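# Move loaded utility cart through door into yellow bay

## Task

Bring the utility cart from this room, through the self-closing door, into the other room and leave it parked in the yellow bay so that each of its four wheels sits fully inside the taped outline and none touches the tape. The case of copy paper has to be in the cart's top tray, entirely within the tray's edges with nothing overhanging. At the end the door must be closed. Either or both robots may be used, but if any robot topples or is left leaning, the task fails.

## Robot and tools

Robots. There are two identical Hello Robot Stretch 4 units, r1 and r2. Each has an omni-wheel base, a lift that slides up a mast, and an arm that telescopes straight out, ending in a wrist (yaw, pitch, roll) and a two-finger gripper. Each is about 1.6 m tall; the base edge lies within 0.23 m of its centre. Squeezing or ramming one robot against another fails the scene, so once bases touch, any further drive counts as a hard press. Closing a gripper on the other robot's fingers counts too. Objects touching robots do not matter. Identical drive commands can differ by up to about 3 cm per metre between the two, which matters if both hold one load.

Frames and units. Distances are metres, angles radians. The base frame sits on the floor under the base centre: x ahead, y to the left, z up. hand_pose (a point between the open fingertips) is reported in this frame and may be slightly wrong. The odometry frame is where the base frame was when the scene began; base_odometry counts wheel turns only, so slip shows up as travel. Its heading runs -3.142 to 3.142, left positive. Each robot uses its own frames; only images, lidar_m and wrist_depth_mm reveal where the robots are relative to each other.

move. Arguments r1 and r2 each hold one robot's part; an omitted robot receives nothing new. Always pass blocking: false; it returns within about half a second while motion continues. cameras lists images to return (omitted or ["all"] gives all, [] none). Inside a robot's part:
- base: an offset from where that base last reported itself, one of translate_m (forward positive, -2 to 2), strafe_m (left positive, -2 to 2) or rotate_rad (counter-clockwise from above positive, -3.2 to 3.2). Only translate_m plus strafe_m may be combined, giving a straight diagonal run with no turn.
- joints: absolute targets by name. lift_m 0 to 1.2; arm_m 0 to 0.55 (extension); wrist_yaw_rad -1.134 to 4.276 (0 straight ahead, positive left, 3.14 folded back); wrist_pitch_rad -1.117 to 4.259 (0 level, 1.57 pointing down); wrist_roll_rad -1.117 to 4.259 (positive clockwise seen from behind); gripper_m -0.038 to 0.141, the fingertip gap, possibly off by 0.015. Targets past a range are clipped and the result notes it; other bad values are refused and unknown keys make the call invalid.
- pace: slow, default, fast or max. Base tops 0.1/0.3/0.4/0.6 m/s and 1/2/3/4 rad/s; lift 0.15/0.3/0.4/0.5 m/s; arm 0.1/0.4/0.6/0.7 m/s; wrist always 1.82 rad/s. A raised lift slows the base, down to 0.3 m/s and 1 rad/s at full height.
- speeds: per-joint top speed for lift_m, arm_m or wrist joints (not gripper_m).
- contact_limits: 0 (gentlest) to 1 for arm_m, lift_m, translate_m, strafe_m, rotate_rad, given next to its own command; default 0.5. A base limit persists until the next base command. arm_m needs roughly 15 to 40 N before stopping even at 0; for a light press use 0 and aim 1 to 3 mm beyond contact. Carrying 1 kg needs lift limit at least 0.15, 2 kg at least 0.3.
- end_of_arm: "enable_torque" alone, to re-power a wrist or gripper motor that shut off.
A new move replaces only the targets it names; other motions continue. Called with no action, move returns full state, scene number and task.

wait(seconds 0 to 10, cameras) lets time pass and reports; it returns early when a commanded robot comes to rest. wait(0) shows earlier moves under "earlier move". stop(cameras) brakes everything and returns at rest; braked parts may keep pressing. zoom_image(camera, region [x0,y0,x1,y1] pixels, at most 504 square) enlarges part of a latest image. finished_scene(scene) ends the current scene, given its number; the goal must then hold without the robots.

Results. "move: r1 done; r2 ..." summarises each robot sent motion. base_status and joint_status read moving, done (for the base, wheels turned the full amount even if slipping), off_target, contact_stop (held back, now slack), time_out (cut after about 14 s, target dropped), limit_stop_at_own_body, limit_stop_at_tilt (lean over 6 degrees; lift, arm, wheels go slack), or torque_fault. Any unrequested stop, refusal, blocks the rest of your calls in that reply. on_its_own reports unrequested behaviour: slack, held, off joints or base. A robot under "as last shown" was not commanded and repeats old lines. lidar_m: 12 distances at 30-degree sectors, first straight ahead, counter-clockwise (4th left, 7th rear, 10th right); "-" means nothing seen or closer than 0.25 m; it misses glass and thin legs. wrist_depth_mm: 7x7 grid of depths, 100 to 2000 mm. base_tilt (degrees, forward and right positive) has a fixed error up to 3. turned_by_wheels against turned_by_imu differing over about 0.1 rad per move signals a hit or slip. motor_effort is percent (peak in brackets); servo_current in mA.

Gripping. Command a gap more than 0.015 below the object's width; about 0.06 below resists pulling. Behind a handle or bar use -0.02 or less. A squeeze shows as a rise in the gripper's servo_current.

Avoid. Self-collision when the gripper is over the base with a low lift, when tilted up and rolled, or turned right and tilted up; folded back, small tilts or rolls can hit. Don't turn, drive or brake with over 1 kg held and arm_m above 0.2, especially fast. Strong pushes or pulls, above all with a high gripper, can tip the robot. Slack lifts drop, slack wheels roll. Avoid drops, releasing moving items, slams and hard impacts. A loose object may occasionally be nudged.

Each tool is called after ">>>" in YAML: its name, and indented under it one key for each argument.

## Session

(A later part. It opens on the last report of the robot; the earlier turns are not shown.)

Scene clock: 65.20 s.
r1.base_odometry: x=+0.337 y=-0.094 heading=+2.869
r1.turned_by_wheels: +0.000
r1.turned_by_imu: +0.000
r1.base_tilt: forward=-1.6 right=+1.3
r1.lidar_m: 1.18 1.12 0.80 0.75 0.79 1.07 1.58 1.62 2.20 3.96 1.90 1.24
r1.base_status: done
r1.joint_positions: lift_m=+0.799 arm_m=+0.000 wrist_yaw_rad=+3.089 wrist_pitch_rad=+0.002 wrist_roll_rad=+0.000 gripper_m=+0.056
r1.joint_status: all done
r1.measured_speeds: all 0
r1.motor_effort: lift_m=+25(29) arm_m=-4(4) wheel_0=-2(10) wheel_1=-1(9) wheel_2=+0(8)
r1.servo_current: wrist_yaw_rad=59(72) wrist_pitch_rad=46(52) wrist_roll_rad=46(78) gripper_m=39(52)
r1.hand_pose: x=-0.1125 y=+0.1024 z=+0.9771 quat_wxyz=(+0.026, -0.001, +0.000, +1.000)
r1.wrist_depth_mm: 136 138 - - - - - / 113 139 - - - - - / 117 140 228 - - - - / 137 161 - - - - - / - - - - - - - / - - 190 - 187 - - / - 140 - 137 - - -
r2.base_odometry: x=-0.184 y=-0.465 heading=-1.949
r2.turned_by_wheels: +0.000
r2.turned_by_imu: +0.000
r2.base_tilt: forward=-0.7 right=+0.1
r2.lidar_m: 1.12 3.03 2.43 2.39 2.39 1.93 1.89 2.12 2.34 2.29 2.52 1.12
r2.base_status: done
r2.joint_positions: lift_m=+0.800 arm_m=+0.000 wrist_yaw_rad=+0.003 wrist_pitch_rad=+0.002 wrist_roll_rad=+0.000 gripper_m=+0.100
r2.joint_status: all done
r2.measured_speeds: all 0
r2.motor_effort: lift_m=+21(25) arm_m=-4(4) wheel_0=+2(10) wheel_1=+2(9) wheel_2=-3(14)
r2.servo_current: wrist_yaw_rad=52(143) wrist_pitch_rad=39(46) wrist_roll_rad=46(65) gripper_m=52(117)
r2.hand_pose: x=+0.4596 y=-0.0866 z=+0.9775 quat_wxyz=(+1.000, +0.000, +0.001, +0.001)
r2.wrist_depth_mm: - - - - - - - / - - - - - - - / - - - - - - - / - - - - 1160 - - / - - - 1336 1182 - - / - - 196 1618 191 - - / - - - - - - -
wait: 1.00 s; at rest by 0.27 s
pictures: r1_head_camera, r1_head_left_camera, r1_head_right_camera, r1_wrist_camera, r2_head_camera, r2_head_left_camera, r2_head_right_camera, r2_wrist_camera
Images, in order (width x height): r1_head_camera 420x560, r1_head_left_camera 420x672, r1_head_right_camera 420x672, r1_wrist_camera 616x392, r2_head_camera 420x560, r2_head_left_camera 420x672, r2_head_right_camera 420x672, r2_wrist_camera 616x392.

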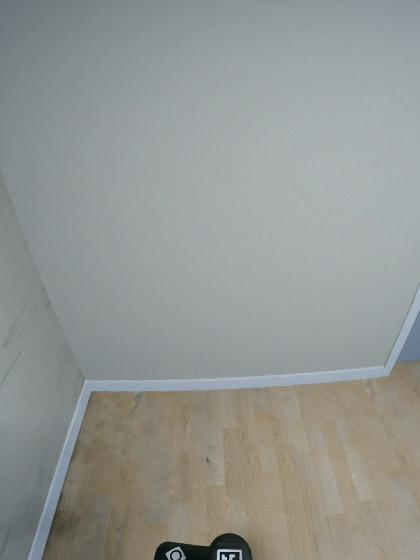

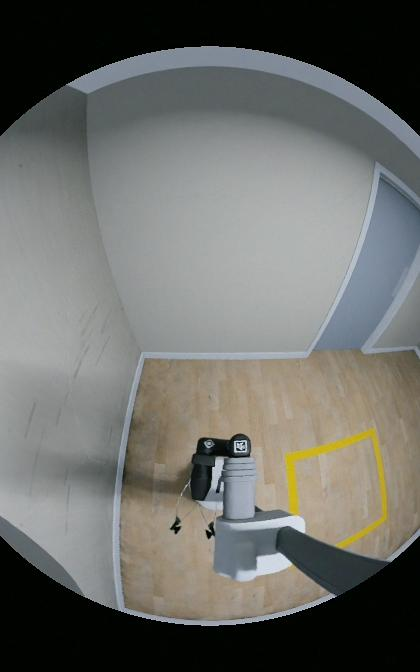

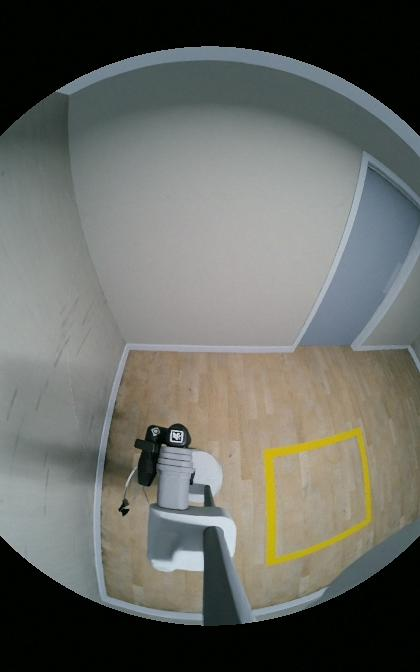

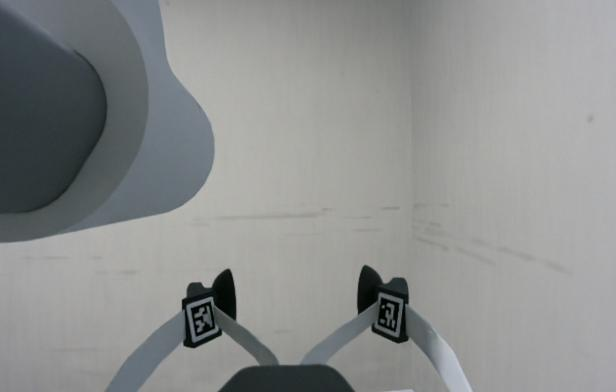

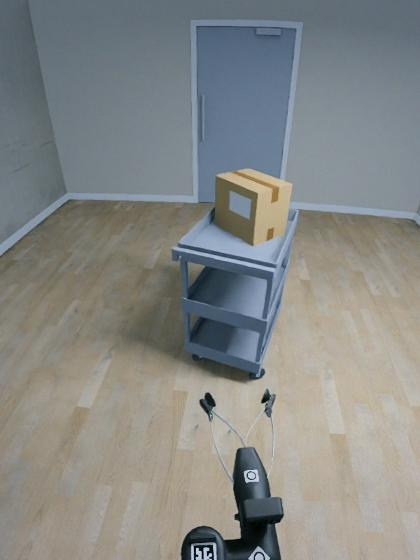

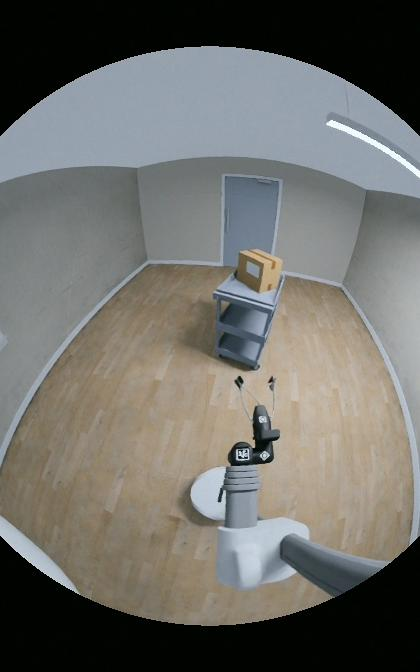

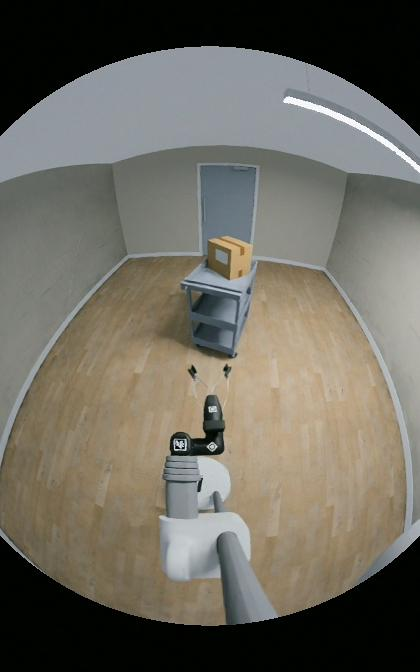

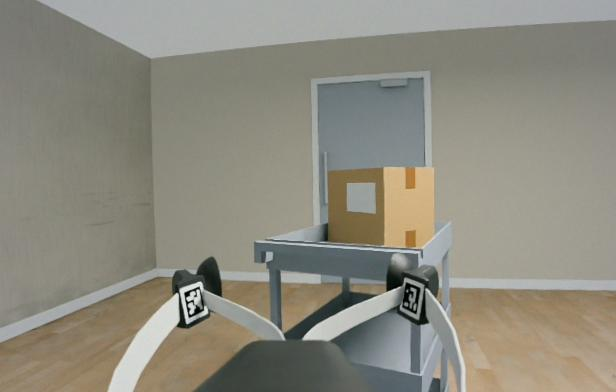

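>>> move:
  blocking: false
  r2: {"base":{"rotate_rad":-0.28},"joints":{"wrist_roll_rad":1.57,"lift_m":0.72}}
  cameras: []

>>> wait:
  seconds: 3
  cameras: []

>>> move:
  blocking: false
  r2: {"base":{"strafe_m":0.25}}
  cameras: []

>>> wait:
  seconds: 3
  cameras: ["r2_head_camera","r2_wrist_camera"]

>>> zoom_image:
  camera: "r2_head_camera"
  region: [100, 50, 350, 450]

Scene clock: 109.87 s.
move: r2 moving
r1: as last shown
r1.lidar_m: 1.19 1.16 0.80 0.75 0.77 1.06 1.57 1.64 2.19 3.95 1.91 1.26
r1.motor_effort: lift_m=+25(25) arm_m=-4(4) wheel_0=-1(2) wheel_1=-2(2) wheel_2=+0(0)
r1.servo_current: wrist_yaw_rad=46(59) wrist_pitch_rad=39(52) wrist_roll_rad=59(72) gripper_m=39(46)
r1.wrist_depth_mm: 136 139 - - - - - / 113 139 - - - - - / 117 139 227 - - - - / 137 161 - - - - - / - - - - - - - / - - 191 - 188 - - / - 140 - 136 - - -
r2.base_odometry: x=-0.184 y=-0.465 heading=-2.168
r2.turned_by_wheels: -0.219
r2.turned_by_imu: -0.213
r2.base_tilt: forward=-0.7 right=+0.1
r2.lidar_m: 1.12 1.27 2.60 2.41 2.50 2.03 1.88 1.94 2.44 2.27 2.35 3.09
r2.base_status: rotate_rad moving
r2.joint_positions: lift_m=+0.762 arm_m=+0.000 wrist_yaw_rad=+0.003 wrist_pitch_rad=+0.002 wrist_roll_rad=+0.589 gripper_m=+0.100
r2.joint_status: lift_m moving; wrist_roll_rad moving
r2.measured_speeds: translate_m=-0.001 strafe_m=+0.000 rotate_rad=-0.527 lift_m=-0.146 arm_m=+0.000 wrist_yaw_rad=-0.002 wrist_pitch_rad=+0.000 wrist_roll_rad=+1.820
r2.motor_effort: lift_m=+11(21) arm_m=-4(4) wheel_0=+3(10) wheel_1=+4(10) wheel_2=+5(11)
r2.servo_current: wrist_yaw_rad=46(59) wrist_pitch_rad=39(46) wrist_roll_rad=78(111) gripper_m=52(52)
r2.hand_pose: x=+0.4595 y=-0.0867 z=+0.9401 quat_wxyz=(+0.957, +0.290, +0.001, +0.001)
r2.wrist_depth_mm: - - - - - - - / - - - - - - - / - - - - - - - / - - - 1281 - - - / - - - 1205 - - 1983 / - - 192 1576 193 1808 1499 / - - - - - 1464 1229

Scene clock: 110.87 s.
earlier move: r2 done
r1.base_odometry: x=+0.337 y=-0.094 heading=+2.869
r1.turned_by_wheels: +0.000
r1.turned_by_imu: +0.000
r1.base_tilt: forward=-1.6 right=+1.3
r1.lidar_m: 1.18 1.15 0.81 0.75 0.78 1.05 1.56 1.63 2.18 3.93 1.90 1.24
r1.base_status: not commanded
r1.joint_positions: lift_m=+0.799 arm_m=+0.000 wrist_yaw_rad=+3.089 wrist_pitch_rad=+0.002 wrist_roll_rad=+0.000 gripper_m=+0.056
r1.joint_status: not commanded
r1.measured_speeds: all 0
r1.motor_effort: lift_m=+25(25) arm_m=-4(4) wheel_0=-2(2) wheel_1=-1(2) wheel_2=+0(0)
r1.servo_current: wrist_yaw_rad=46(59) wrist_pitch_rad=39(52) wrist_roll_rad=39(72) gripper_m=39(46)
r1.hand_pose: x=-0.1125 y=+0.1024 z=+0.9771 quat_wxyz=(+0.026, -0.001, +0.000, +1.000)
r1.wrist_depth_mm: 136 138 - - - - - / 113 139 - - - - - / 117 140 228 - - - - / 137 161 - - - - - / - - - - - - - / - - 190 - 187 - - / - 141 - 137 - - -
r2.base_odometry: x=-0.184 y=-0.465 heading=-2.228
r2.turned_by_wheels: -0.060
r2.turned_by_imu: -0.058
r2.base_tilt: forward=-0.7 right=+0.0
r2.lidar_m: 1.14 1.24 2.63 2.41 2.44 2.07 1.89 1.93 2.43 2.28 2.35 2.96
r2.base_status: done
r2.joint_positions: lift_m=+0.720 arm_m=+0.000 wrist_yaw_rad=+0.003 wrist_pitch_rad=+0.002 wrist_roll_rad=+1.568 gripper_m=+0.100
r2.joint_status: all done
r2.measured_speeds: all 0
r2.motor_effort: lift_m=+14(21) arm_m=-4(4) wheel_0=+3(10) wheel_1=+3(10) wheel_2=+6(11)
r2.servo_current: wrist_yaw_rad=52(59) wrist_pitch_rad=33(46) wrist_roll_rad=39(111) gripper_m=52(59)
r2.hand_pose: x=+0.4595 y=-0.0867 z=+0.8981 quat_wxyz=(+0.708, +0.706, +0.001, +0.000)
r2.wrist_depth_mm: - - - - - 1708 1229 / - - - - - 1756 1255 / - - - - - 1808 1281 / - - - - - 1708 1255 / - - - 1182 - 946 - / - - 193 976 193 - 991 / - - - - 1138 - -
wait: 1.00 of 3 s (r2 has come to rest)

Scene clock: 111.37 s.
move: r2 moving
r1: as last shown
r1.lidar_m: 1.18 1.15 0.83 0.74 0.79 1.07 1.57 1.62 2.19 3.95 1.89 1.24
r1.servo_current: wrist_yaw_rad=26(65) wrist_pitch_rad=33(46) wrist_roll_rad=72(72) gripper_m=39(52)
r1.wrist_depth_mm: 136 139 - - - - - / 113 139 - - - - - / 117 139 226 - - - - / 137 161 - - - - - / - - - - - - - / - - 190 - 187 - - / - 140 - 137 - - -
r2.base_odometry: x=-0.156 y=-0.487 heading=-2.228
r2.turned_by_wheels: +0.000
r2.turned_by_imu: +0.000
r2.base_tilt: forward=-0.7 right=+0.1
r2.lidar_m: 1.11 1.22 2.61 2.37 2.42 2.11 1.90 1.94 2.41 2.34 2.36 3.04
r2.base_status: strafe_m moving
r2.joint_positions: lift_m=+0.720 arm_m=+0.000 wrist_yaw_rad=+0.003 wrist_pitch_rad=+0.002 wrist_roll_rad=+1.568 gripper_m=+0.100
r2.joint_status: not commanded
r2.measured_speeds: translate_m=+0.001 strafe_m=+0.140 rotate_rad=-0.004 lift_m=+0.000 arm_m=+0.000 wrist_yaw_rad=+0.000 wrist_pitch_rad=+0.000 wrist_roll_rad=+0.000
r2.motor_effort: lift_m=+14(14) arm_m=-4(4) wheel_0=-10(11) wheel_1=+10(12) wheel_2=+0(4)
r2.servo_current: wrist_yaw_rad=52(52) wrist_pitch_rad=46(46) wrist_roll_rad=59(59) gripper_m=52(52)
r2.hand_pose: x=+0.4595 y=-0.0867 z=+0.8981 quat_wxyz=(+0.708, +0.706, +0.001, +0.000)
r2.wrist_depth_mm: - - - - - 1756 1255 / - - - - - 1756 1255 / - - - - - 1808 1229 / - - - - - 1537 1205 / - - - 1229 - 946 - / - - 193 976 193 - 1060 / - - - - - - 1025

Scene clock: 113.03 s.
earlier move: r2 done
r1.base_odometry: x=+0.337 y=-0.094 heading=+2.869
r1.turned_by_wheels: +0.000
r1.turned_by_imu: +0.000
r1.base_tilt: forward=-1.6 right=+1.3
r1.lidar_m: 1.17 1.17 0.82 0.75 0.80 1.08 1.58 1.64 2.19 3.93 1.90 1.25
r1.base_status: not commanded
r1.joint_positions: lift_m=+0.799 arm_m=+0.000 wrist_yaw_rad=+3.089 wrist_pitch_rad=+0.002 wrist_roll_rad=+0.000 gripper_m=+0.056
r1.joint_status: not commanded
r1.measured_speeds: all 0
r1.motor_effort: lift_m=+25(25) arm_m=-4(4) wheel_0=-2(3) wheel_1=-1(2) wheel_2=+0(0)
r1.servo_current: wrist_yaw_rad=46(72) wrist_pitch_rad=46(52) wrist_roll_rad=59(72) gripper_m=46(52)
r1.hand_pose: x=-0.1125 y=+0.1024 z=+0.9771 quat_wxyz=(+0.026, -0.001, +0.000, +1.000)
r1.wrist_depth_mm: 136 139 - - - - - / 113 139 - - - - - / 117 140 227 - - - - / 137 161 - - - - - / - - - - - - - / - - 190 - 187 - - / - 141 - 136 - - -
r2.base_odometry: x=+0.014 y=-0.617 heading=-2.228
r2.turned_by_wheels: +0.000
r2.turned_by_imu: +0.001
r2.base_tilt: forward=-0.7 right=+0.1
r2.lidar_m: 1.14 3.61 2.37 2.15 2.21 2.10 1.91 1.97 2.49 2.55 2.60 3.22
r2.base_status: done
r2.joint_positions: lift_m=+0.720 arm_m=+0.000 wrist_yaw_rad=+0.003 wrist_pitch_rad=+0.002 wrist_roll_rad=+1.568 gripper_m=+0.100
r2.joint_status: not commanded
r2.measured_speeds: all 0
r2.motor_effort: lift_m=+14(14) arm_m=-4(4) wheel_0=-1(16) wheel_1=+2(12) wheel_2=+0(4)
r2.servo_current: wrist_yaw_rad=46(59) wrist_pitch_rad=39(52) wrist_roll_rad=46(59) gripper_m=46(52)
r2.hand_pose: x=+0.4595 y=-0.0867 z=+0.8981 quat_wxyz=(+0.708, +0.706, +0.001, +0.000)
r2.wrist_depth_mm: - - - - - 1756 1229 / - - - - - 1756 1229 / - - - - - 1576 1182 / - - - 1182 - 960 - / - - - 1308 - 1708 - / - - 193 1008 194 1576 1205 / - - - - - - 1281
wait: 1.67 of 3 s (r2 has come to rest)
Images, in order (width x height): r2_head_camera 420x560, r2_wrist_camera 616x392.

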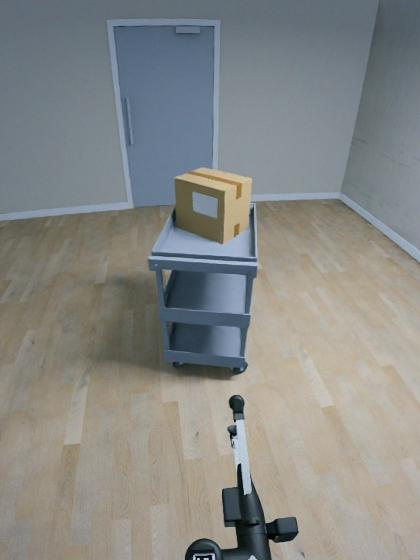

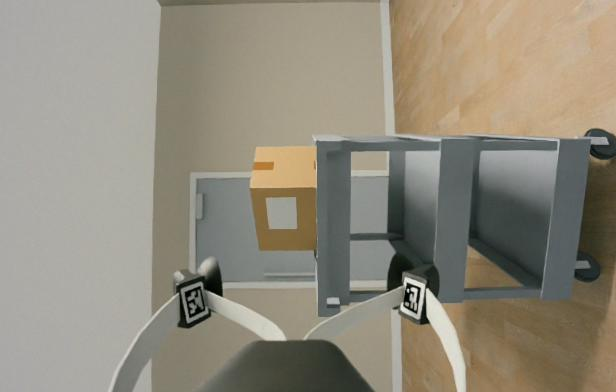

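Scaled by 1.260 (camera's finer frame: 1200x1600).

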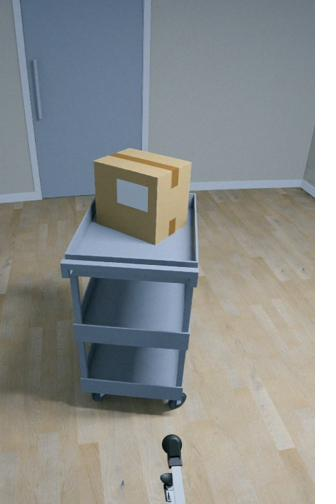

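>>> move:
  blocking: false
  r2: {"base":{"translate_m":0.5,"strafe_m":0.05},"joints":{"lift_m":0.665,"gripper_m":0.135}}
  cameras: []

>>> wait:
  seconds: 4
  cameras: ["r2_head_camera","r2_wrist_camera","r2_head_left_camera"]

>>> zoom_image:
  camera: "r2_head_camera"
  region: [80, 150, 380, 500]

Scene clock: 126.57 s.
move: r2 moving
r1: as last shown
r1.lidar_m: 1.20 1.14 0.81 0.75 0.79 1.06 1.57 1.63 2.19 3.93 1.89 1.26
r1.motor_effort: lift_m=+25(25) arm_m=-4(4) wheel_0=-2(2) wheel_1=-1(2) wheel_2=+0(0)
r1.servo_current: wrist_yaw_rad=65(65) wrist_pitch_rad=39(46) wrist_roll_rad=33(59) gripper_m=39(46)
r1.wrist_depth_mm: 136 139 - - - - - / 113 139 - - - - - / 117 139 228 - - - - / 137 161 - - - - - / - - - - - - - / - - 190 - 188 - - / - 140 - 137 - - -
r2.base_odometry: x=-0.003 y=-0.644 heading=-2.227
r2.turned_by_wheels: +0.000
r2.turned_by_imu: +0.001
r2.base_tilt: forward=-0.7 right=+0.1
r2.lidar_m: 1.10 3.57 2.40 2.13 2.19 2.15 1.96 2.01 2.50 2.54 2.60 3.29
r2.base_status: translate_m moving; strafe_m moving
r2.joint_positions: lift_m=+0.684 arm_m=+0.000 wrist_yaw_rad=+0.003 wrist_pitch_rad=+0.002 wrist_roll_rad=+1.568 gripper_m=+0.115
r2.joint_status: lift_m moving; gripper_m moving
r2.measured_speeds: translate_m=+0.120 strafe_m=+0.011 rotate_rad=+0.003 lift_m=-0.111 arm_m=+0.000 wrist_yaw_rad=+0.000 wrist_pitch_rad=+0.000 wrist_roll_rad=+0.000
r2.motor_effort: lift_m=+13(15) arm_m=-4(4) wheel_0=+6(8) wheel_1=+8(10) wheel_2=-13(14)
r2.servo_current: wrist_yaw_rad=52(52) wrist_pitch_rad=33(46) wrist_roll_rad=52(59) gripper_m=85(104)
r2.hand_pose: x=+0.4595 y=-0.0867 z=+0.8618 quat_wxyz=(+0.708, +0.706, +0.001, +0.000)
r2.wrist_depth_mm: - - - - - 1708 1182 / - - - - - 1708 1182 / - - - - - 1537 1160 / - - - 1160 - 946 1098 / - - - 1281 - 960 - / - - 200 976 194 1537 1138 / - - - - - 1708 1205

Scene clock: 129.23 s.
earlier move: r2 done
r1.base_odometry: x=+0.337 y=-0.094 heading=+2.869
r1.turned_by_wheels: +0.000
r1.turned_by_imu: +0.000
r1.base_tilt: forward=-1.6 right=+1.3
r1.lidar_m: 1.18 1.16 0.81 0.73 0.79 1.08 1.58 1.63 2.21 3.95 1.89 1.27
r1.base_status: not commanded
r1.joint_positions: lift_m=+0.799 arm_m=+0.000 wrist_yaw_rad=+3.089 wrist_pitch_rad=+0.002 wrist_roll_rad=+0.000 gripper_m=+0.056
r1.joint_status: not commanded
r1.measured_speeds: all 0
r1.motor_effort: lift_m=+25(25) arm_m=-4(4) wheel_0=-1(3) wheel_1=-1(2) wheel_2=+0(0)
r1.servo_current: wrist_yaw_rad=52(65) wrist_pitch_rad=46(52) wrist_roll_rad=46(72) gripper_m=39(52)
r1.hand_pose: x=-0.1125 y=+0.1024 z=+0.9771 quat_wxyz=(+0.026, -0.001, +0.000, +1.000)
r1.wrist_depth_mm: 136 138 - - - - - / 113 139 - - - - - / 117 139 228 - - - - / 137 161 - - - - - / - - - - - - - / - - 190 - 187 - - / - 141 - 137 - - -
r2.base_odometry: x=-0.252 y=-1.044 heading=-2.227
r2.turned_by_wheels: +0.000
r2.turned_by_imu: +0.001
r2.base_tilt: forward=-0.7 right=+0.1
r2.lidar_m: 0.65 3.41 2.37 2.19 2.20 2.66 2.43 2.47 2.74 2.53 2.60 0.63
r2.base_status: done
r2.joint_positions: lift_m=+0.665 arm_m=+0.000 wrist_yaw_rad=+0.003 wrist_pitch_rad=+0.002 wrist_roll_rad=+1.568 gripper_m=+0.135
r2.joint_status: all done
r2.measured_speeds: all 0
r2.motor_effort: lift_m=+14(17) arm_m=-4(4) wheel_0=+3(11) wheel_1=+4(10) wheel_2=-3(14)
r2.servo_current: wrist_yaw_rad=46(65) wrist_pitch_rad=39(46) wrist_roll_rad=39(59) gripper_m=52(104)
r2.hand_pose: x=+0.4595 y=-0.0867 z=+0.8431 quat_wxyz=(+0.708, +0.706, +0.001, +0.000)
r2.wrist_depth_mm: - - - - - 1661 1160 / - - - 452 - - 455 / - - 741 466 - - 466 / - - 741 477 - - 480 / - - 854 488 - - 492 / - - 216 445 213 211 512 / - - - - 549 535 530
wait: 2.67 of 4 s (r2 has come to rest)
pictures: r2_head_camera, r2_head_left_camera, r2_wrist_camera
Images, in order (width x height): r2_head_camera 420x560, r2_head_left_camera 420x672, r2_wrist_camera 616x392.

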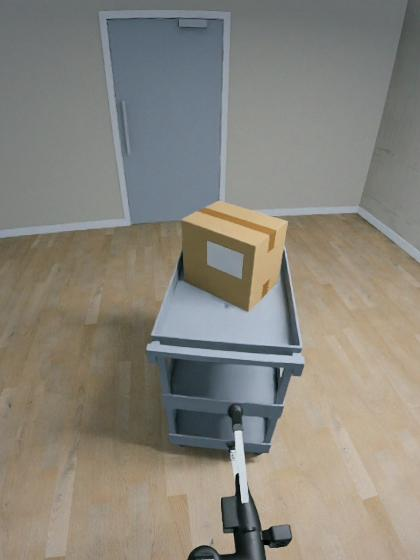

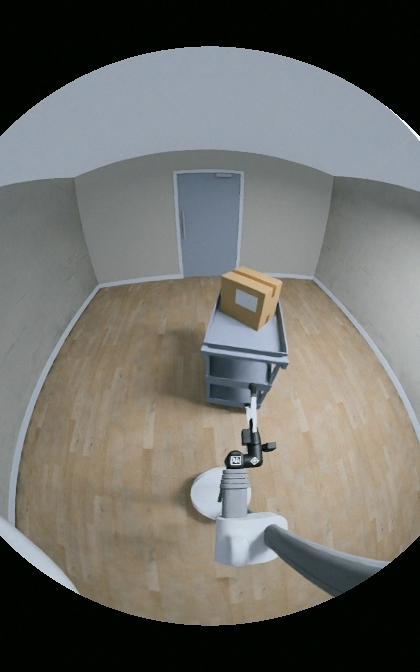

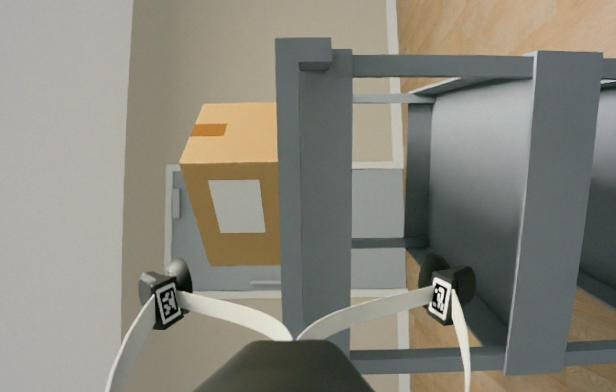

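Scaled by 1.440 (camera's finer frame: 1200x1600).

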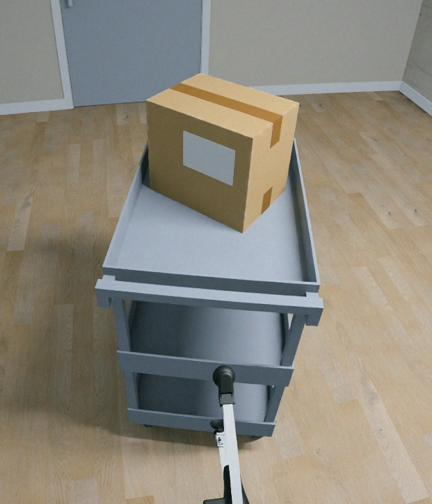

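>>> move:
  blocking: false
  r2: {"base":{"translate_m":0.23,"strafe_m":0.012},"joints":{"lift_m":0.679},"pace":"slow","contact_limits":{"translate_m":0.2}}
  cameras: []

>>> wait:
  seconds: 5
  cameras: ["r2_head_camera","r2_wrist_camera"]

>>> zoom_image:
  camera: "r2_head_camera"
  region: [80, 200, 380, 560]

Scene clock: 138.27 s.
move: r2 moving
r1: as last shown
r1.lidar_m: 1.19 1.16 0.81 0.77 0.79 1.06 1.58 1.62 2.21 3.94 1.91 1.28
r1.motor_effort: lift_m=+25(25) arm_m=-4(4) wheel_0=-2(3) wheel_1=-2(2) wheel_2=+0(0)
r1.servo_current: wrist_yaw_rad=33(65) wrist_pitch_rad=46(46) wrist_roll_rad=46(59) gripper_m=33(46)
r1.wrist_depth_mm: 136 138 - - - - - / 113 139 - - - - - / 117 140 228 - - - - / 137 161 - - - - - / - - - - - - - / - - 190 - 187 - - / - 141 - 137 - - -
r2.base_odometry: x=-0.259 y=-1.054 heading=-2.227
r2.turned_by_wheels: +0.000
r2.turned_by_imu: +0.001
r2.base_tilt: forward=-0.7 right=+0.0
r2.lidar_m: 0.64 3.42 2.38 2.19 2.19 2.67 2.44 2.51 2.78 2.54 2.57 0.65
r2.base_status: translate_m moving; strafe_m moving
r2.joint_positions: lift_m=+0.679 arm_m=+0.000 wrist_yaw_rad=+0.003 wrist_pitch_rad=+0.002 wrist_roll_rad=+1.568 gripper_m=+0.135
r2.joint_status: lift_m moving
r2.measured_speeds: translate_m=+0.049 strafe_m=+0.002 rotate_rad=+0.001 lift_m=+0.008 arm_m=+0.000 wrist_yaw_rad=+0.000 wrist_pitch_rad=+0.000 wrist_roll_rad=+0.000
r2.motor_effort: lift_m=+21(25) arm_m=-4(4) wheel_0=+3(9) wheel_1=+5(8) wheel_2=-9(10)
r2.servo_current: wrist_yaw_rad=52(65) wrist_pitch_rad=39(39) wrist_roll_rad=52(59) gripper_m=52(59)
r2.contact_limits: translate_m 0.2
r2.hand_pose: x=+0.4595 y=-0.0867 z=+0.8564 quat_wxyz=(+0.708, +0.706, +0.001, +0.000)
r2.wrist_depth_mm: - - - - - 1661 1182 / - - - 445 - - 445 / - - 768 452 - - 455 / - - 741 469 - - 469 / - - 854 480 - - 484 / - - 216 430 213 185 500 / - - - - 539 535 517

Scene clock: 141.37 s.
earlier move: r2 done
r1.base_odometry: x=+0.337 y=-0.094 heading=+2.869
r1.turned_by_wheels: +0.000
r1.turned_by_imu: +0.000
r1.base_tilt: forward=-1.6 right=+1.3
r1.lidar_m: 1.19 1.16 0.83 0.76 0.78 1.08 1.58 1.63 2.19 3.95 1.92 1.24
r1.base_status: not commanded
r1.joint_positions: lift_m=+0.799 arm_m=+0.000 wrist_yaw_rad=+3.089 wrist_pitch_rad=+0.002 wrist_roll_rad=+0.000 gripper_m=+0.056
r1.joint_status: not commanded
r1.measured_speeds: all 0
r1.motor_effort: lift_m=+25(25) arm_m=-4(4) wheel_0=-2(3) wheel_1=-2(2) wheel_2=+0(0)
r1.servo_current: wrist_yaw_rad=59(72) wrist_pitch_rad=39(52) wrist_roll_rad=46(65) gripper_m=46(46)
r1.hand_pose: x=-0.1125 y=+0.1024 z=+0.9771 quat_wxyz=(+0.026, -0.001, +0.000, +1.000)
r1.wrist_depth_mm: 136 138 - - - - - / 113 139 - - - - - / 117 140 227 - - - - / 137 161 - - - - - / - - - - - - - / - - 190 - 187 - - / - 140 - 136 - - -
r2.base_odometry: x=-0.383 y=-1.233 heading=-2.227
r2.turned_by_wheels: +0.000
r2.turned_by_imu: +0.000
r2.base_tilt: forward=-0.7 right=+0.1
r2.lidar_m: 0.43 0.49 2.42 2.22 2.24 2.85 2.67 2.71 2.73 2.51 2.57 0.43
r2.base_status: done
r2.joint_positions: lift_m=+0.679 arm_m=+0.000 wrist_yaw_rad=+0.003 wrist_pitch_rad=+0.002 wrist_roll_rad=+1.568 gripper_m=+0.135
r2.joint_status: all done
r2.measured_speeds: all 0
r2.motor_effort: lift_m=+21(25) arm_m=-4(4) wheel_0=+4(11) wheel_1=+4(8) wheel_2=-7(11)
r2.servo_current: wrist_yaw_rad=52(65) wrist_pitch_rad=39(52) wrist_roll_rad=52(65) gripper_m=52(59)
r2.contact_limits: translate_m 0.2
r2.hand_pose: x=+0.4595 y=-0.0867 z=+0.8565 quat_wxyz=(+0.708, +0.706, +0.001, +0.000)
r2.wrist_depth_mm: - - - 177 232 1661 - / - - 580 182 238 820 - / - - 484 187 244 820 - / - - 525 193 252 854 - / - - 603 255 259 - - / - - 668 201 213 210 - / - - - - - 1863 488
wait: 3.10 of 5 s (r2 has come to rest)
Images, in order (width x height): r2_head_camera 420x560, r2_wrist_camera 616x392.

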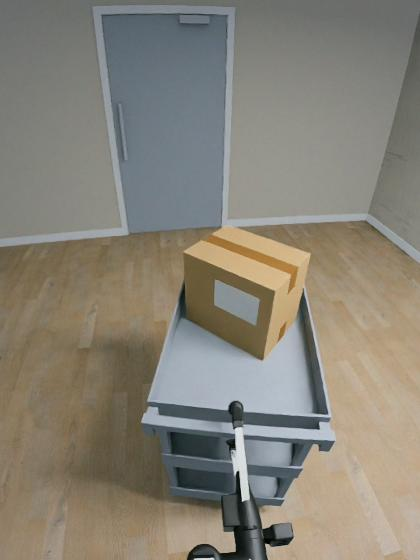

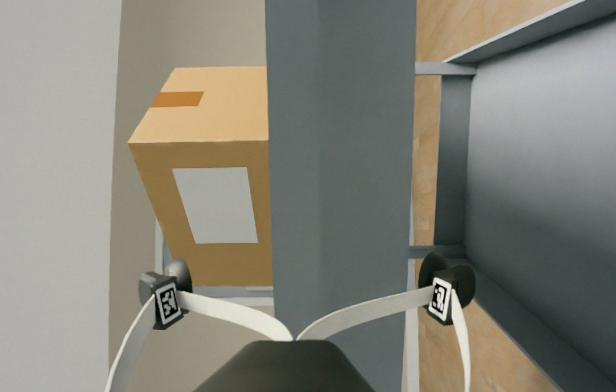

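Scaled by 1.400 (camera's finer frame: 1200x1600).

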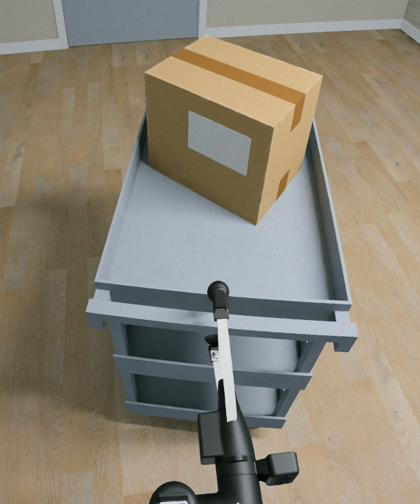

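>>> move:
  blocking: false
  r2: {"joints":{"gripper_m":-0.025}}
  cameras: []

>>> wait:
  seconds: 3
  cameras: ["r2_head_camera","r2_wrist_camera"]

Scene clock: 157.40 s.
move: r2 moving
r1: as last shown
r1.base_tilt: forward=-1.6 right=+1.2
r1.lidar_m: 1.18 1.15 0.81 0.76 0.79 1.09 1.57 1.64 2.21 3.95 1.89 1.26
r1.motor_effort: lift_m=+25(25) arm_m=-4(4) wheel_0=-2(2) wheel_1=-2(2) wheel_2=+0(0)
r1.servo_current: wrist_yaw_rad=39(46) wrist_pitch_rad=46(52) wrist_roll_rad=46(65) gripper_m=39(46)
r1.wrist_depth_mm: 136 139 - - - - - / 113 139 - - - - - / 117 139 227 - - - - / 137 161 - - - - - / - - - - - - - / - - 190 - 187 - - / - 140 - 136 - - -
r2.base_odometry: x=-0.383 y=-1.233 heading=-2.227
r2.turned_by_wheels: +0.000
r2.turned_by_imu: +0.000
r2.base_tilt: forward=-0.7 right=+0.1
r2.lidar_m: 0.42 0.48 2.41 2.23 2.25 2.86 2.66 2.70 2.76 2.54 2.55 0.44
r2.base_status: not commanded
r2.joint_positions: lift_m=+0.679 arm_m=+0.000 wrist_yaw_rad=+0.003 wrist_pitch_rad=+0.002 wrist_roll_rad=+1.568 gripper_m=+0.123
r2.joint_status: gripper_m moving
r2.measured_speeds: all 0
r2.motor_effort: lift_m=+21(22) arm_m=-4(4) wheel_0=+3(4) wheel_1=+4(5) wheel_2=-6(7)
r2.servo_current: wrist_yaw_rad=52(59) wrist_pitch_rad=46(46) wrist_roll_rad=52(59) gripper_m=104(104)
r2.contact_limits: translate_m 0.2
r2.hand_pose: x=+0.4595 y=-0.0867 z=+0.8565 quat_wxyz=(+0.708, +0.706, +0.001, +0.000)
r2.wrist_depth_mm: - - - 176 232 1708 - / - - 580 182 238 809 - / - - 480 188 244 831 - / - - 525 193 252 854 - / - - 585 257 257 - - / - - 203 201 213 211 - / - - - - - 1708 492

Scene clock: 159.30 s.
earlier move: r2 done
r1.base_odometry: x=+0.337 y=-0.094 heading=+2.869
r1.turned_by_wheels: +0.000
r1.turned_by_imu: +0.000
r1.base_tilt: forward=-1.6 right=+1.3
r1.lidar_m: 1.17 1.15 0.80 0.76 0.78 1.08 1.57 1.65 2.23 3.95 1.90 1.24
r1.base_status: not commanded
r1.joint_positions: lift_m=+0.799 arm_m=+0.000 wrist_yaw_rad=+3.089 wrist_pitch_rad=+0.002 wrist_roll_rad=+0.000 gripper_m=+0.056
r1.joint_status: not commanded
r1.measured_speeds: all 0
r1.motor_effort: lift_m=+25(25) arm_m=-4(4) wheel_0=-2(2) wheel_1=-2(2) wheel_2=+0(0)
r1.servo_current: wrist_yaw_rad=52(65) wrist_pitch_rad=39(52) wrist_roll_rad=59(65) gripper_m=39(52)
r1.hand_pose: x=-0.1125 y=+0.1024 z=+0.9771 quat_wxyz=(+0.026, -0.001, +0.000, +1.000)
r1.wrist_depth_mm: 136 138 - - - - - / 113 139 - - - - - / 117 139 227 - - - - / 137 161 - - - - - / - - - - - - - / - - 190 - 188 - - / - 140 - 136 - - -
r2.base_odometry: x=-0.383 y=-1.233 heading=-2.227
r2.turned_by_wheels: +0.000
r2.turned_by_imu: +0.001
r2.base_tilt: forward=-0.6 right=+0.0
r2.lidar_m: 0.43 0.49 2.41 2.22 2.23 2.86 2.61 2.72 2.73 2.51 2.58 0.41
r2.base_status: not commanded
r2.joint_positions: lift_m=+0.679 arm_m=+0.000 wrist_yaw_rad=+0.003 wrist_pitch_rad=+0.002 wrist_roll_rad=+1.568 gripper_m=-0.023
r2.joint_status: all done
r2.measured_speeds: all 0
r2.motor_effort: lift_m=+21(22) arm_m=-4(4) wheel_0=+3(4) wheel_1=+4(5) wheel_2=-3(7)
r2.servo_current: wrist_yaw_rad=39(59) wrist_pitch_rad=46(46) wrist_roll_rad=52(59) gripper_m=150(286)
r2.contact_limits: translate_m 0.2
r2.hand_pose: x=+0.4595 y=-0.0867 z=+0.8565 quat_wxyz=(+0.708, +0.706, +0.001, +0.000)
r2.wrist_depth_mm: - - - 169 223 1708 - / - - 564 174 229 809 - / - - 473 179 236 820 - / - - 512 183 243 842 - / - - 597 189 250 - - / - - 183 195 178 1921 - / - - - - - 1661 484
wait: 1.90 of 3 s (r2 has come to rest)
Images, in order (width x height): r2_head_camera 420x560, r2_wrist_camera 616x392.

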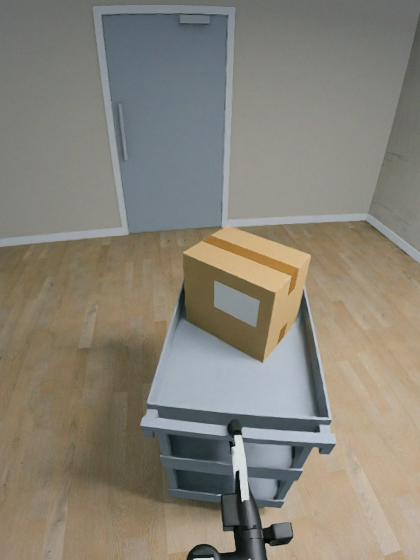

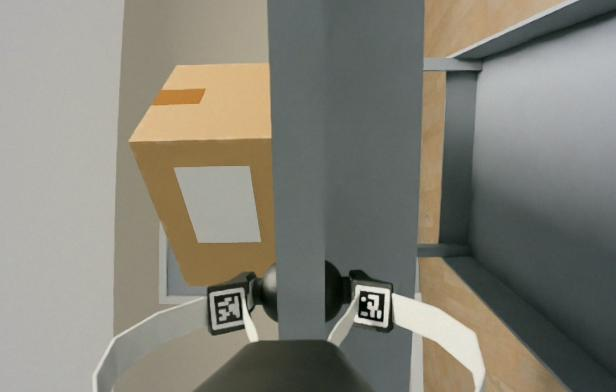

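>>> move:
  blocking: false
  r2: {"base":{"translate_m":-0.75},"pace":"slow"}
  cameras: []

>>> wait:
  seconds: 10
  cameras: ["r2_head_camera","r2_wrist_camera","r2_head_left_camera"]

Scene clock: 164.20 s.
move: r2 moving
r1: as last shown
r1.lidar_m: 1.19 1.17 0.79 0.74 0.80 1.08 1.58 1.62 2.19 3.94 1.90 1.27
r1.motor_effort: lift_m=+25(25) arm_m=-4(4) wheel_0=-2(2) wheel_1=-1(2) wheel_2=+0(0)
r1.servo_current: wrist_yaw_rad=39(65) wrist_pitch_rad=46(46) wrist_roll_rad=59(59) gripper_m=39(52)
r1.wrist_depth_mm: 136 139 - - - - - / 113 139 - - - - - / 117 140 227 - - - - / 137 161 - - - - - / - - - - - - - / - - 190 - 187 - - / - 141 - 136 - - -
r2.base_odometry: x=-0.375 y=-1.224 heading=-2.227
r2.turned_by_wheels: +0.000
r2.turned_by_imu: +0.001
r2.base_tilt: forward=-0.6 right=+0.1
r2.lidar_m: 0.43 0.44 2.42 2.23 2.23 2.84 2.64 2.72 2.75 2.53 2.58 0.44
r2.base_status: translate_m moving
r2.joint_positions: lift_m=+0.679 arm_m=+0.000 wrist_yaw_rad=+0.003 wrist_pitch_rad=+0.002 wrist_roll_rad=+1.568 gripper_m=-0.023
r2.joint_status: not commanded
r2.measured_speeds: translate_m=-0.048 strafe_m=+0.000 rotate_rad=+0.002 lift_m=+0.000 arm_m=+0.000 wrist_yaw_rad=+0.000 wrist_pitch_rad=+0.000 wrist_roll_rad=+0.000
r2.motor_effort: lift_m=+21(21) arm_m=-4(4) wheel_0=-6(9) wheel_1=-7(7) wheel_2=+15(15)
r2.servo_current: wrist_yaw_rad=39(52) wrist_pitch_rad=33(46) wrist_roll_rad=39(59) gripper_m=143(150)
r2.hand_pose: x=+0.4595 y=-0.0867 z=+0.8565 quat_wxyz=(+0.708, +0.706, +0.001, +0.000)
r2.wrist_depth_mm: - - - 168 224 1618 - / - - 569 174 229 798 - / - - 469 179 236 820 - / - - 517 183 243 854 - / - - 597 190 250 - - / - - 182 194 178 1983 - / - - - - - 1618 484

Scene clock: 172.50 s.
earlier move: r2 done
r1.base_odometry: x=+0.337 y=-0.094 heading=+2.869
r1.turned_by_wheels: +0.000
r1.turned_by_imu: -0.001
r1.base_tilt: forward=-1.6 right=+1.3
r1.lidar_m: 1.19 1.15 0.79 0.75 0.79 1.05 1.58 1.62 2.19 3.93 1.90 1.27
r1.base_status: not commanded
r1.joint_positions: lift_m=+0.799 arm_m=+0.000 wrist_yaw_rad=+3.089 wrist_pitch_rad=+0.002 wrist_roll_rad=+0.000 gripper_m=+0.056
r1.joint_status: not commanded
r1.measured_speeds: all 0
r1.motor_effort: lift_m=+25(25) arm_m=-4(4) wheel_0=-2(2) wheel_1=-2(2) wheel_2=+0(0)
r1.servo_current: wrist_yaw_rad=46(72) wrist_pitch_rad=39(52) wrist_roll_rad=33(72) gripper_m=33(52)
r1.hand_pose: x=-0.1125 y=+0.1024 z=+0.9771 quat_wxyz=(+0.026, -0.001, +0.000, +1.000)
r1.wrist_depth_mm: 136 138 - - - - - / 113 139 - - - - - / 117 140 227 - - - - / 137 161 - - - - - / - - - - - - - / - - 190 - 187 - - / - 140 - 137 - - -
r2.base_odometry: x=+0.075 y=-0.639 heading=-2.227
r2.turned_by_wheels: +0.000
r2.turned_by_imu: +0.004
r2.base_tilt: forward=-0.7 right=+0.0
r2.lidar_m: 0.38 0.42 2.30 2.11 2.16 2.06 1.92 1.96 2.47 2.62 2.66 0.45
r2.base_status: done
r2.joint_positions: lift_m=+0.679 arm_m=+0.000 wrist_yaw_rad=+0.003 wrist_pitch_rad=+0.002 wrist_roll_rad=+1.568 gripper_m=-0.023
r2.joint_status: not commanded
r2.measured_speeds: all 0
r2.motor_effort: lift_m=+21(21) arm_m=-4(4) wheel_0=+0(11) wheel_1=-3(9) wheel_2=+8(15)
r2.servo_current: wrist_yaw_rad=46(65) wrist_pitch_rad=39(46) wrist_roll_rad=46(65) gripper_m=130(150)
r2.hand_pose: x=+0.4596 y=-0.0866 z=+0.8565 quat_wxyz=(+0.708, +0.706, +0.002, +0.001)
r2.wrist_depth_mm: - - - 200 260 1756 1182 / - - - 258 257 1756 500 / - - 634 197 257 842 - / - - 488 196 255 854 - / - - 521 195 253 831 - / - - 183 193 179 - - / - - - - - 1708 -
wait: 8.30 of 10 s (r2 has come to rest)
pictures: r2_head_camera, r2_head_left_camera, r2_wrist_camera
Images, in order (width x height): r2_head_camera 420x560, r2_head_left_camera 420x672, r2_wrist_camera 616x392.

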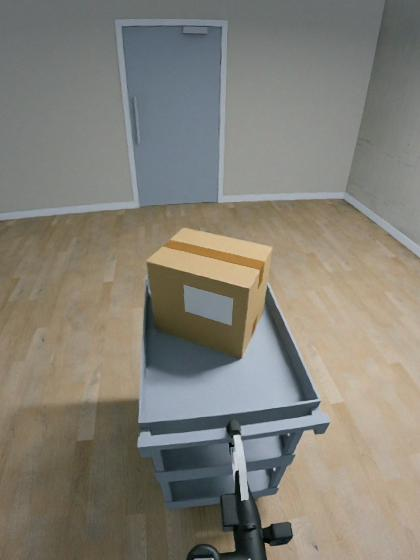

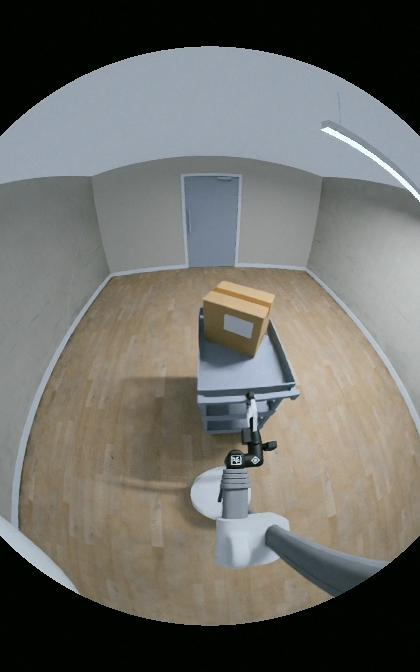

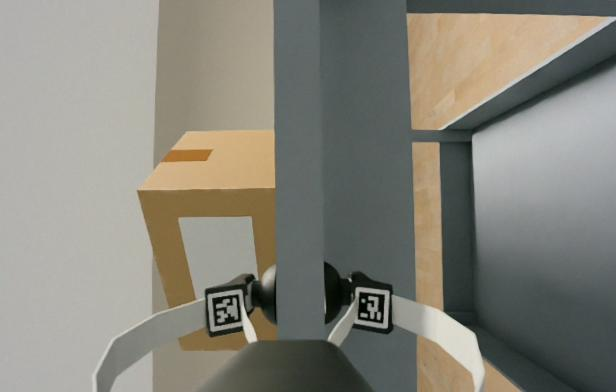

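>>> move:
  blocking: false
  r2: {"joints":{"gripper_m":0.135}}
  cameras: []

>>> wait:
  seconds: 2
  cameras: []

>>> move:
  blocking: false
  r2: {"base":{"translate_m":-0.35}}
  cameras: []

>>> wait:
  seconds: 3
  cameras: []

>>> move:
  blocking: false
  r2: {"base":{"rotate_rad":0.16},"joints":{"wrist_roll_rad":0,"lift_m":0.9}}
  cameras: []

>>> wait:
  seconds: 3
  cameras: ["r2_head_camera","r2_head_left_camera"]

Scene clock: 187.60 s.
move: r2 moving
r1: as last shown
r1.turned_by_imu: +0.000
r1.lidar_m: 1.19 1.16 0.80 0.75 0.80 1.08 1.57 1.62 2.19 3.94 1.93 1.25
r1.motor_effort: lift_m=+25(25) arm_m=-4(4) wheel_0=-1(2) wheel_1=-2(2) wheel_2=+0(0)
r1.servo_current: wrist_yaw_rad=33(59) wrist_pitch_rad=39(52) wrist_roll_rad=52(59) gripper_m=39(46)
r1.wrist_depth_mm: 136 139 - - - - - / 113 139 - - - - - / 117 140 227 - - - - / 137 160 - - - - - / - - - - - - - / - - 191 - 188 - - / - 140 - 137 - - -
r2.base_odometry: x=+0.075 y=-0.639 heading=-2.227
r2.turned_by_wheels: +0.000
r2.turned_by_imu: +0.000
r2.base_tilt: forward=-0.7 right=+0.0
r2.lidar_m: 0.40 0.40 2.31 2.08 2.16 2.09 1.91 1.96 2.49 2.61 2.67 0.45
r2.base_status: not commanded
r2.joint_positions: lift_m=+0.679 arm_m=+0.000 wrist_yaw_rad=+0.003 wrist_pitch_rad=+0.002 wrist_roll_rad=+1.568 gripper_m=+0.002
r2.joint_status: gripper_m moving
r2.measured_speeds: all 0
r2.motor_effort: lift_m=+21(21) arm_m=-4(4) wheel_0=+0(1) wheel_1=-3(3) wheel_2=+6(8)
r2.servo_current: wrist_yaw_rad=52(52) wrist_pitch_rad=39(46) wrist_roll_rad=46(59) gripper_m=59(143)
r2.hand_pose: x=+0.4596 y=-0.0866 z=+0.8565 quat_wxyz=(+0.708, +0.706, +0.002, +0.001)
r2.wrist_depth_mm: - - - 263 265 1618 1182 / - - - 203 263 1708 504 / - - 647 202 259 842 - / - - 492 200 258 866 - / - - 525 198 257 854 - / - - 190 196 182 - - / - - - - - 1756 -

Scene clock: 189.50 s.
earlier move: r2 done
r1.base_odometry: x=+0.337 y=-0.094 heading=+2.869
r1.turned_by_wheels: +0.000
r1.turned_by_imu: +0.000
r1.base_tilt: forward=-1.6 right=+1.3
r1.lidar_m: 1.20 1.16 0.82 0.76 0.78 1.07 1.58 1.63 2.19 3.91 1.89 1.27
r1.base_status: not commanded
r1.joint_positions: lift_m=+0.799 arm_m=+0.000 wrist_yaw_rad=+3.089 wrist_pitch_rad=+0.002 wrist_roll_rad=+0.000 gripper_m=+0.056
r1.joint_status: not commanded
r1.measured_speeds: all 0
r1.motor_effort: lift_m=+25(25) arm_m=-4(4) wheel_0=-2(3) wheel_1=-1(2) wheel_2=+0(0)
r1.servo_current: wrist_yaw_rad=59(72) wrist_pitch_rad=46(52) wrist_roll_rad=46(65) gripper_m=39(52)
r1.hand_pose: x=-0.1125 y=+0.1024 z=+0.9771 quat_wxyz=(+0.026, -0.001, +0.000, +1.000)
r1.wrist_depth_mm: 136 139 - - - - - / 113 139 - - - - - / 117 140 226 - - - - / 137 161 - - - - - / - - - - - - - / - - 190 - 187 - - / - 141 - 137 - - -
r2.base_odometry: x=+0.075 y=-0.639 heading=-2.227
r2.turned_by_wheels: +0.000
r2.turned_by_imu: +0.000
r2.base_tilt: forward=-0.7 right=+0.1
r2.lidar_m: 0.41 0.44 2.30 2.11 2.14 2.09 1.90 1.95 2.48 2.58 2.65 0.47
r2.base_status: not commanded
r2.joint_positions: lift_m=+0.679 arm_m=+0.000 wrist_yaw_rad=+0.003 wrist_pitch_rad=+0.002 wrist_roll_rad=+1.568 gripper_m=+0.135
r2.joint_status: all done
r2.measured_speeds: all 0
r2.motor_effort: lift_m=+21(21) arm_m=-4(4) wheel_0=+0(1) wheel_1=-3(3) wheel_2=+5(8)
r2.servo_current: wrist_yaw_rad=65(65) wrist_pitch_rad=39(46) wrist_roll_rad=46(59) gripper_m=52(143)
r2.hand_pose: x=+0.4596 y=-0.0866 z=+0.8565 quat_wxyz=(+0.708, +0.706, +0.002, +0.000)
r2.wrist_depth_mm: - - - 271 273 1618 1160 / - - - 268 270 1708 492 / - - 668 208 270 820 - / - - 504 207 268 866 - / - - 525 264 264 831 - / - - 559 204 199 - - / - - - - 262 - -
wait: 1.90 of 2 s (r2 has come to rest)

Scene clock: 190.00 s.
move: r2 moving
r1: as last shown
r1.lidar_m: 1.18 1.15 0.80 0.76 0.79 1.07 1.56 1.62 2.19 3.96 1.93 1.28
r1.motor_effort: lift_m=+25(25) arm_m=-4(4) wheel_0=-2(2) wheel_1=-2(2) wheel_2=+0(0)
r1.servo_current: wrist_yaw_rad=59(59) wrist_pitch_rad=46(52) wrist_roll_rad=72(72) gripper_m=46(46)
r1.wrist_depth_mm: 137 138 - - - - - / 113 139 - - - - - / 117 139 227 - - - - / 137 160 - - - - - / - - - - - - - / - - 190 - 187 - - / - 140 - 136 - - -
r2.base_odometry: x=+0.094 y=-0.614 heading=-2.227
r2.turned_by_wheels: +0.000
r2.turned_by_imu: +0.000
r2.base_tilt: forward=-0.7 right=+0.1
r2.lidar_m: 0.45 0.48 2.31 2.09 2.15 2.06 1.88 1.93 2.44 2.60 2.64 0.49
r2.base_status: translate_m moving
r2.joint_positions: lift_m=+0.679 arm_m=+0.000 wrist_yaw_rad=+0.003 wrist_pitch_rad=+0.002 wrist_roll_rad=+1.568 gripper_m=+0.135
r2.joint_status: not commanded
r2.measured_speeds: translate_m=-0.123 strafe_m=+0.000 rotate_rad=+0.002 lift_m=+0.000 arm_m=+0.000 wrist_yaw_rad=+0.000 wrist_pitch_rad=+0.000 wrist_roll_rad=+0.000
r2.motor_effort: lift_m=+21(21) arm_m=-4(4) wheel_0=-5(12) wheel_1=-6(8) wheel_2=+11(13)
r2.servo_current: wrist_yaw_rad=46(52) wrist_pitch_rad=33(46) wrist_roll_rad=46(59) gripper_m=59(59)
r2.hand_pose: x=+0.4596 y=-0.0866 z=+0.8565 quat_wxyz=(+0.708, +0.706, +0.002, +0.000)
r2.wrist_depth_mm: - - - 287 304 1397 309 / - - - 296 297 1756 496 / - - 699 293 296 831 - / - - 530 293 291 - - / - - 559 230 290 - - / - - 591 229 199 - - / - - - - - - -

Scene clock: 192.17 s.
earlier move: r2 done
r1.base_odometry: x=+0.337 y=-0.094 heading=+2.869
r1.turned_by_wheels: +0.000
r1.turned_by_imu: +0.000
r1.base_tilt: forward=-1.6 right=+1.3
r1.lidar_m: 1.20 1.16 0.84 0.74 0.78 1.07 1.56 1.63 2.19 3.96 1.91 1.24
r1.base_status: not commanded
r1.joint_positions: lift_m=+0.799 arm_m=+0.000 wrist_yaw_rad=+3.089 wrist_pitch_rad=+0.002 wrist_roll_rad=+0.000 gripper_m=+0.056
r1.joint_status: not commanded
r1.measured_speeds: all 0
r1.motor_effort: lift_m=+25(25) arm_m=-4(4) wheel_0=-2(3) wheel_1=-2(2) wheel_2=+0(0)
r1.servo_current: wrist_yaw_rad=59(78) wrist_pitch_rad=46(52) wrist_roll_rad=33(72) gripper_m=39(46)
r1.hand_pose: x=-0.1125 y=+0.1024 z=+0.9771 quat_wxyz=(+0.026, -0.001, +0.000, +1.000)
r1.wrist_depth_mm: 136 138 - - - - - / 113 139 - - - - - / 117 140 227 - - - - / 137 161 - - - - - / - - - - - - - / - - 190 - 187 - - / - 140 - 137 - - -
r2.base_odometry: x=+0.288 y=-0.362 heading=-2.227
r2.turned_by_wheels: +0.000
r2.turned_by_imu: +0.000
r2.base_tilt: forward=-0.7 right=+0.1
r2.lidar_m: 0.76 3.39 2.28 2.04 2.15 1.71 1.55 1.60 2.06 2.66 2.69 0.83
r2.base_status: done
r2.joint_positions: lift_m=+0.679 arm_m=+0.000 wrist_yaw_rad=+0.003 wrist_pitch_rad=+0.002 wrist_roll_rad=+1.568 gripper_m=+0.135
r2.joint_status: not commanded
r2.measured_speeds: all 0
r2.motor_effort: lift_m=+21(21) arm_m=-4(4) wheel_0=-3(12) wheel_1=-4(9) wheel_2=+2(13)
r2.servo_current: wrist_yaw_rad=52(59) wrist_pitch_rad=46(52) wrist_roll_rad=46(59) gripper_m=52(59)
r2.hand_pose: x=+0.4596 y=-0.0866 z=+0.8565 quat_wxyz=(+0.708, +0.706, +0.002, +0.000)
r2.wrist_depth_mm: - - - - - 1661 1160 / - - - - - 1499 1182 / - - - 615 - 615 878 / - - 917 621 - 609 - / - - 917 609 - 609 - / - - 960 603 196 603 1078 / - - - - - 1756 1138
wait: 2.17 of 3 s (r2 has come to rest)

Scene clock: 192.67 s.
move: r2 moving
r1: as last shown
r1.lidar_m: 1.19 1.18 0.81 0.74 0.78 1.07 1.57 1.63 2.21 3.95 1.90 1.26
r1.motor_effort: lift_m=+25(25) arm_m=-4(4) wheel_0=-2(2) wheel_1=-2(2) wheel_2=+0(0)
r1.servo_current: wrist_yaw_rad=39(52) wrist_pitch_rad=39(52) wrist_roll_rad=46(65) gripper_m=39(46)
r1.wrist_depth_mm: 136 138 - - - - - / 113 139 - - - - - / 117 140 228 - - - - / 137 161 - - - - - / - - - - - - - / - - 190 - 187 - - / - 140 - 137 - - -
r2.base_odometry: x=+0.288 y=-0.362 heading=-2.072
r2.turned_by_wheels: +0.155
r2.turned_by_imu: +0.151
r2.base_tilt: forward=-0.7 right=+0.1
r2.lidar_m: 0.76 2.89 2.12 2.06 2.18 1.61 1.54 1.64 2.31 2.66 2.80 0.78
r2.base_status: rotate_rad moving
r2.joint_positions: lift_m=+0.717 arm_m=+0.000 wrist_yaw_rad=+0.003 wrist_pitch_rad=+0.002 wrist_roll_rad=+0.981 gripper_m=+0.135
r2.joint_status: lift_m moving; wrist_roll_rad moving
r2.measured_speeds: translate_m=+0.000 strafe_m=-0.001 rotate_rad=+0.159 lift_m=+0.146 arm_m=+0.000 wrist_yaw_rad=+0.000 wrist_pitch_rad=+0.000 wrist_roll_rad=-1.820
r2.motor_effort: lift_m=+22(24) arm_m=-4(4) wheel_0=-3(8) wheel_1=-2(9) wheel_2=-6(10)
r2.servo_current: wrist_yaw_rad=65(65) wrist_pitch_rad=39(46) wrist_roll_rad=104(124) gripper_m=52(59)
r2.hand_pose: x=+0.4595 y=-0.0866 z=+0.8944 quat_wxyz=(+0.882, +0.471, +0.001, +0.001)
r2.wrist_depth_mm: - - - - - - - / - - - 878 878 574 1863 / - - - 842 580 - 580 / - - - 917 591 1182 580 / - - - 609 1160 - 585 / - - - 554 198 597 597 / - - - - 1756 609 -

Scene clock: 194.17 s.
earlier move: r2 done
r1.base_odometry: x=+0.337 y=-0.094 heading=+2.869
r1.turned_by_wheels: +0.000
r1.turned_by_imu: +0.000
r1.base_tilt: forward=-1.6 right=+1.2
r1.lidar_m: 1.20 1.17 0.81 0.75 0.78 1.05 1.58 1.61 2.20 3.96 1.92 1.25
r1.base_status: not commanded
r1.joint_positions: lift_m=+0.799 arm_m=+0.000 wrist_yaw_rad=+3.089 wrist_pitch_rad=+0.002 wrist_roll_rad=+0.000 gripper_m=+0.056
r1.joint_status: not commanded
r1.measured_speeds: all 0
r1.motor_effort: lift_m=+25(25) arm_m=-4(4) wheel_0=-2(2) wheel_1=-1(2) wheel_2=+0(0)
r1.servo_current: wrist_yaw_rad=39(65) wrist_pitch_rad=39(52) wrist_roll_rad=46(65) gripper_m=46(46)
r1.hand_pose: x=-0.1125 y=+0.1024 z=+0.9771 quat_wxyz=(+0.026, -0.001, +0.000, +1.000)
r1.wrist_depth_mm: 136 138 - - - - - / 113 139 - - - - - / 117 140 227 - - - - / 137 161 - - - - - / - - - - - - - / - - 190 - 187 - - / - 140 - 136 - - -
r2.base_odometry: x=+0.288 y=-0.362 heading=-2.068
r2.turned_by_wheels: +0.004
r2.turned_by_imu: +0.004
r2.base_tilt: forward=-0.7 right=+0.0
r2.lidar_m: 0.75 2.88 2.13 2.05 2.15 1.63 1.56 1.65 2.37 2.64 2.82 0.80
r2.base_status: done
r2.joint_positions: lift_m=+0.900 arm_m=+0.000 wrist_yaw_rad=+0.003 wrist_pitch_rad=+0.002 wrist_roll_rad=+0.002 gripper_m=+0.135
r2.joint_status: all done
r2.measured_speeds: all 0
r2.motor_effort: lift_m=+21(25) arm_m=-4(4) wheel_0=-3(8) wheel_1=-3(9) wheel_2=-4(10)
r2.servo_current: wrist_yaw_rad=59(65) wrist_pitch_rad=39(46) wrist_roll_rad=52(124) gripper_m=46(59)
r2.hand_pose: x=+0.4595 y=-0.0866 z=+1.0775 quat_wxyz=(+1.000, +0.001, +0.001, +0.001)
r2.wrist_depth_mm: - - - - - - - / - - - - - - - / - - - - - - - / - - - - - - - / - - - 991 842 - - / - - - 946 809 627 - / - - - - - 521 -
wait: 1.50 of 3 s (r2 has come to rest)
Images, in order (width x height): r2_head_camera 420x560, r2_head_left_camera 420x672.

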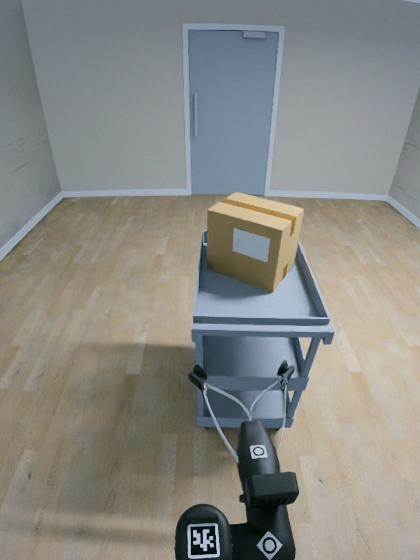

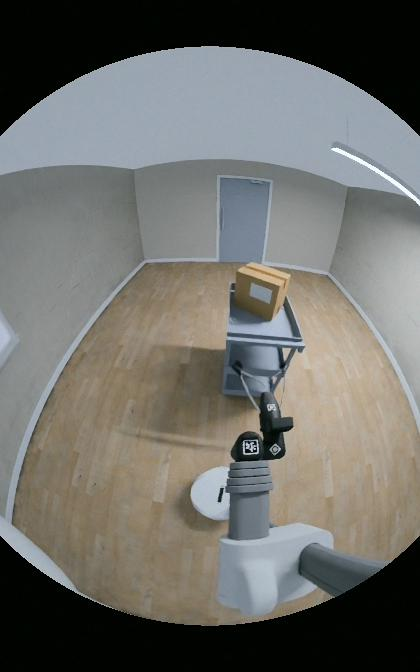

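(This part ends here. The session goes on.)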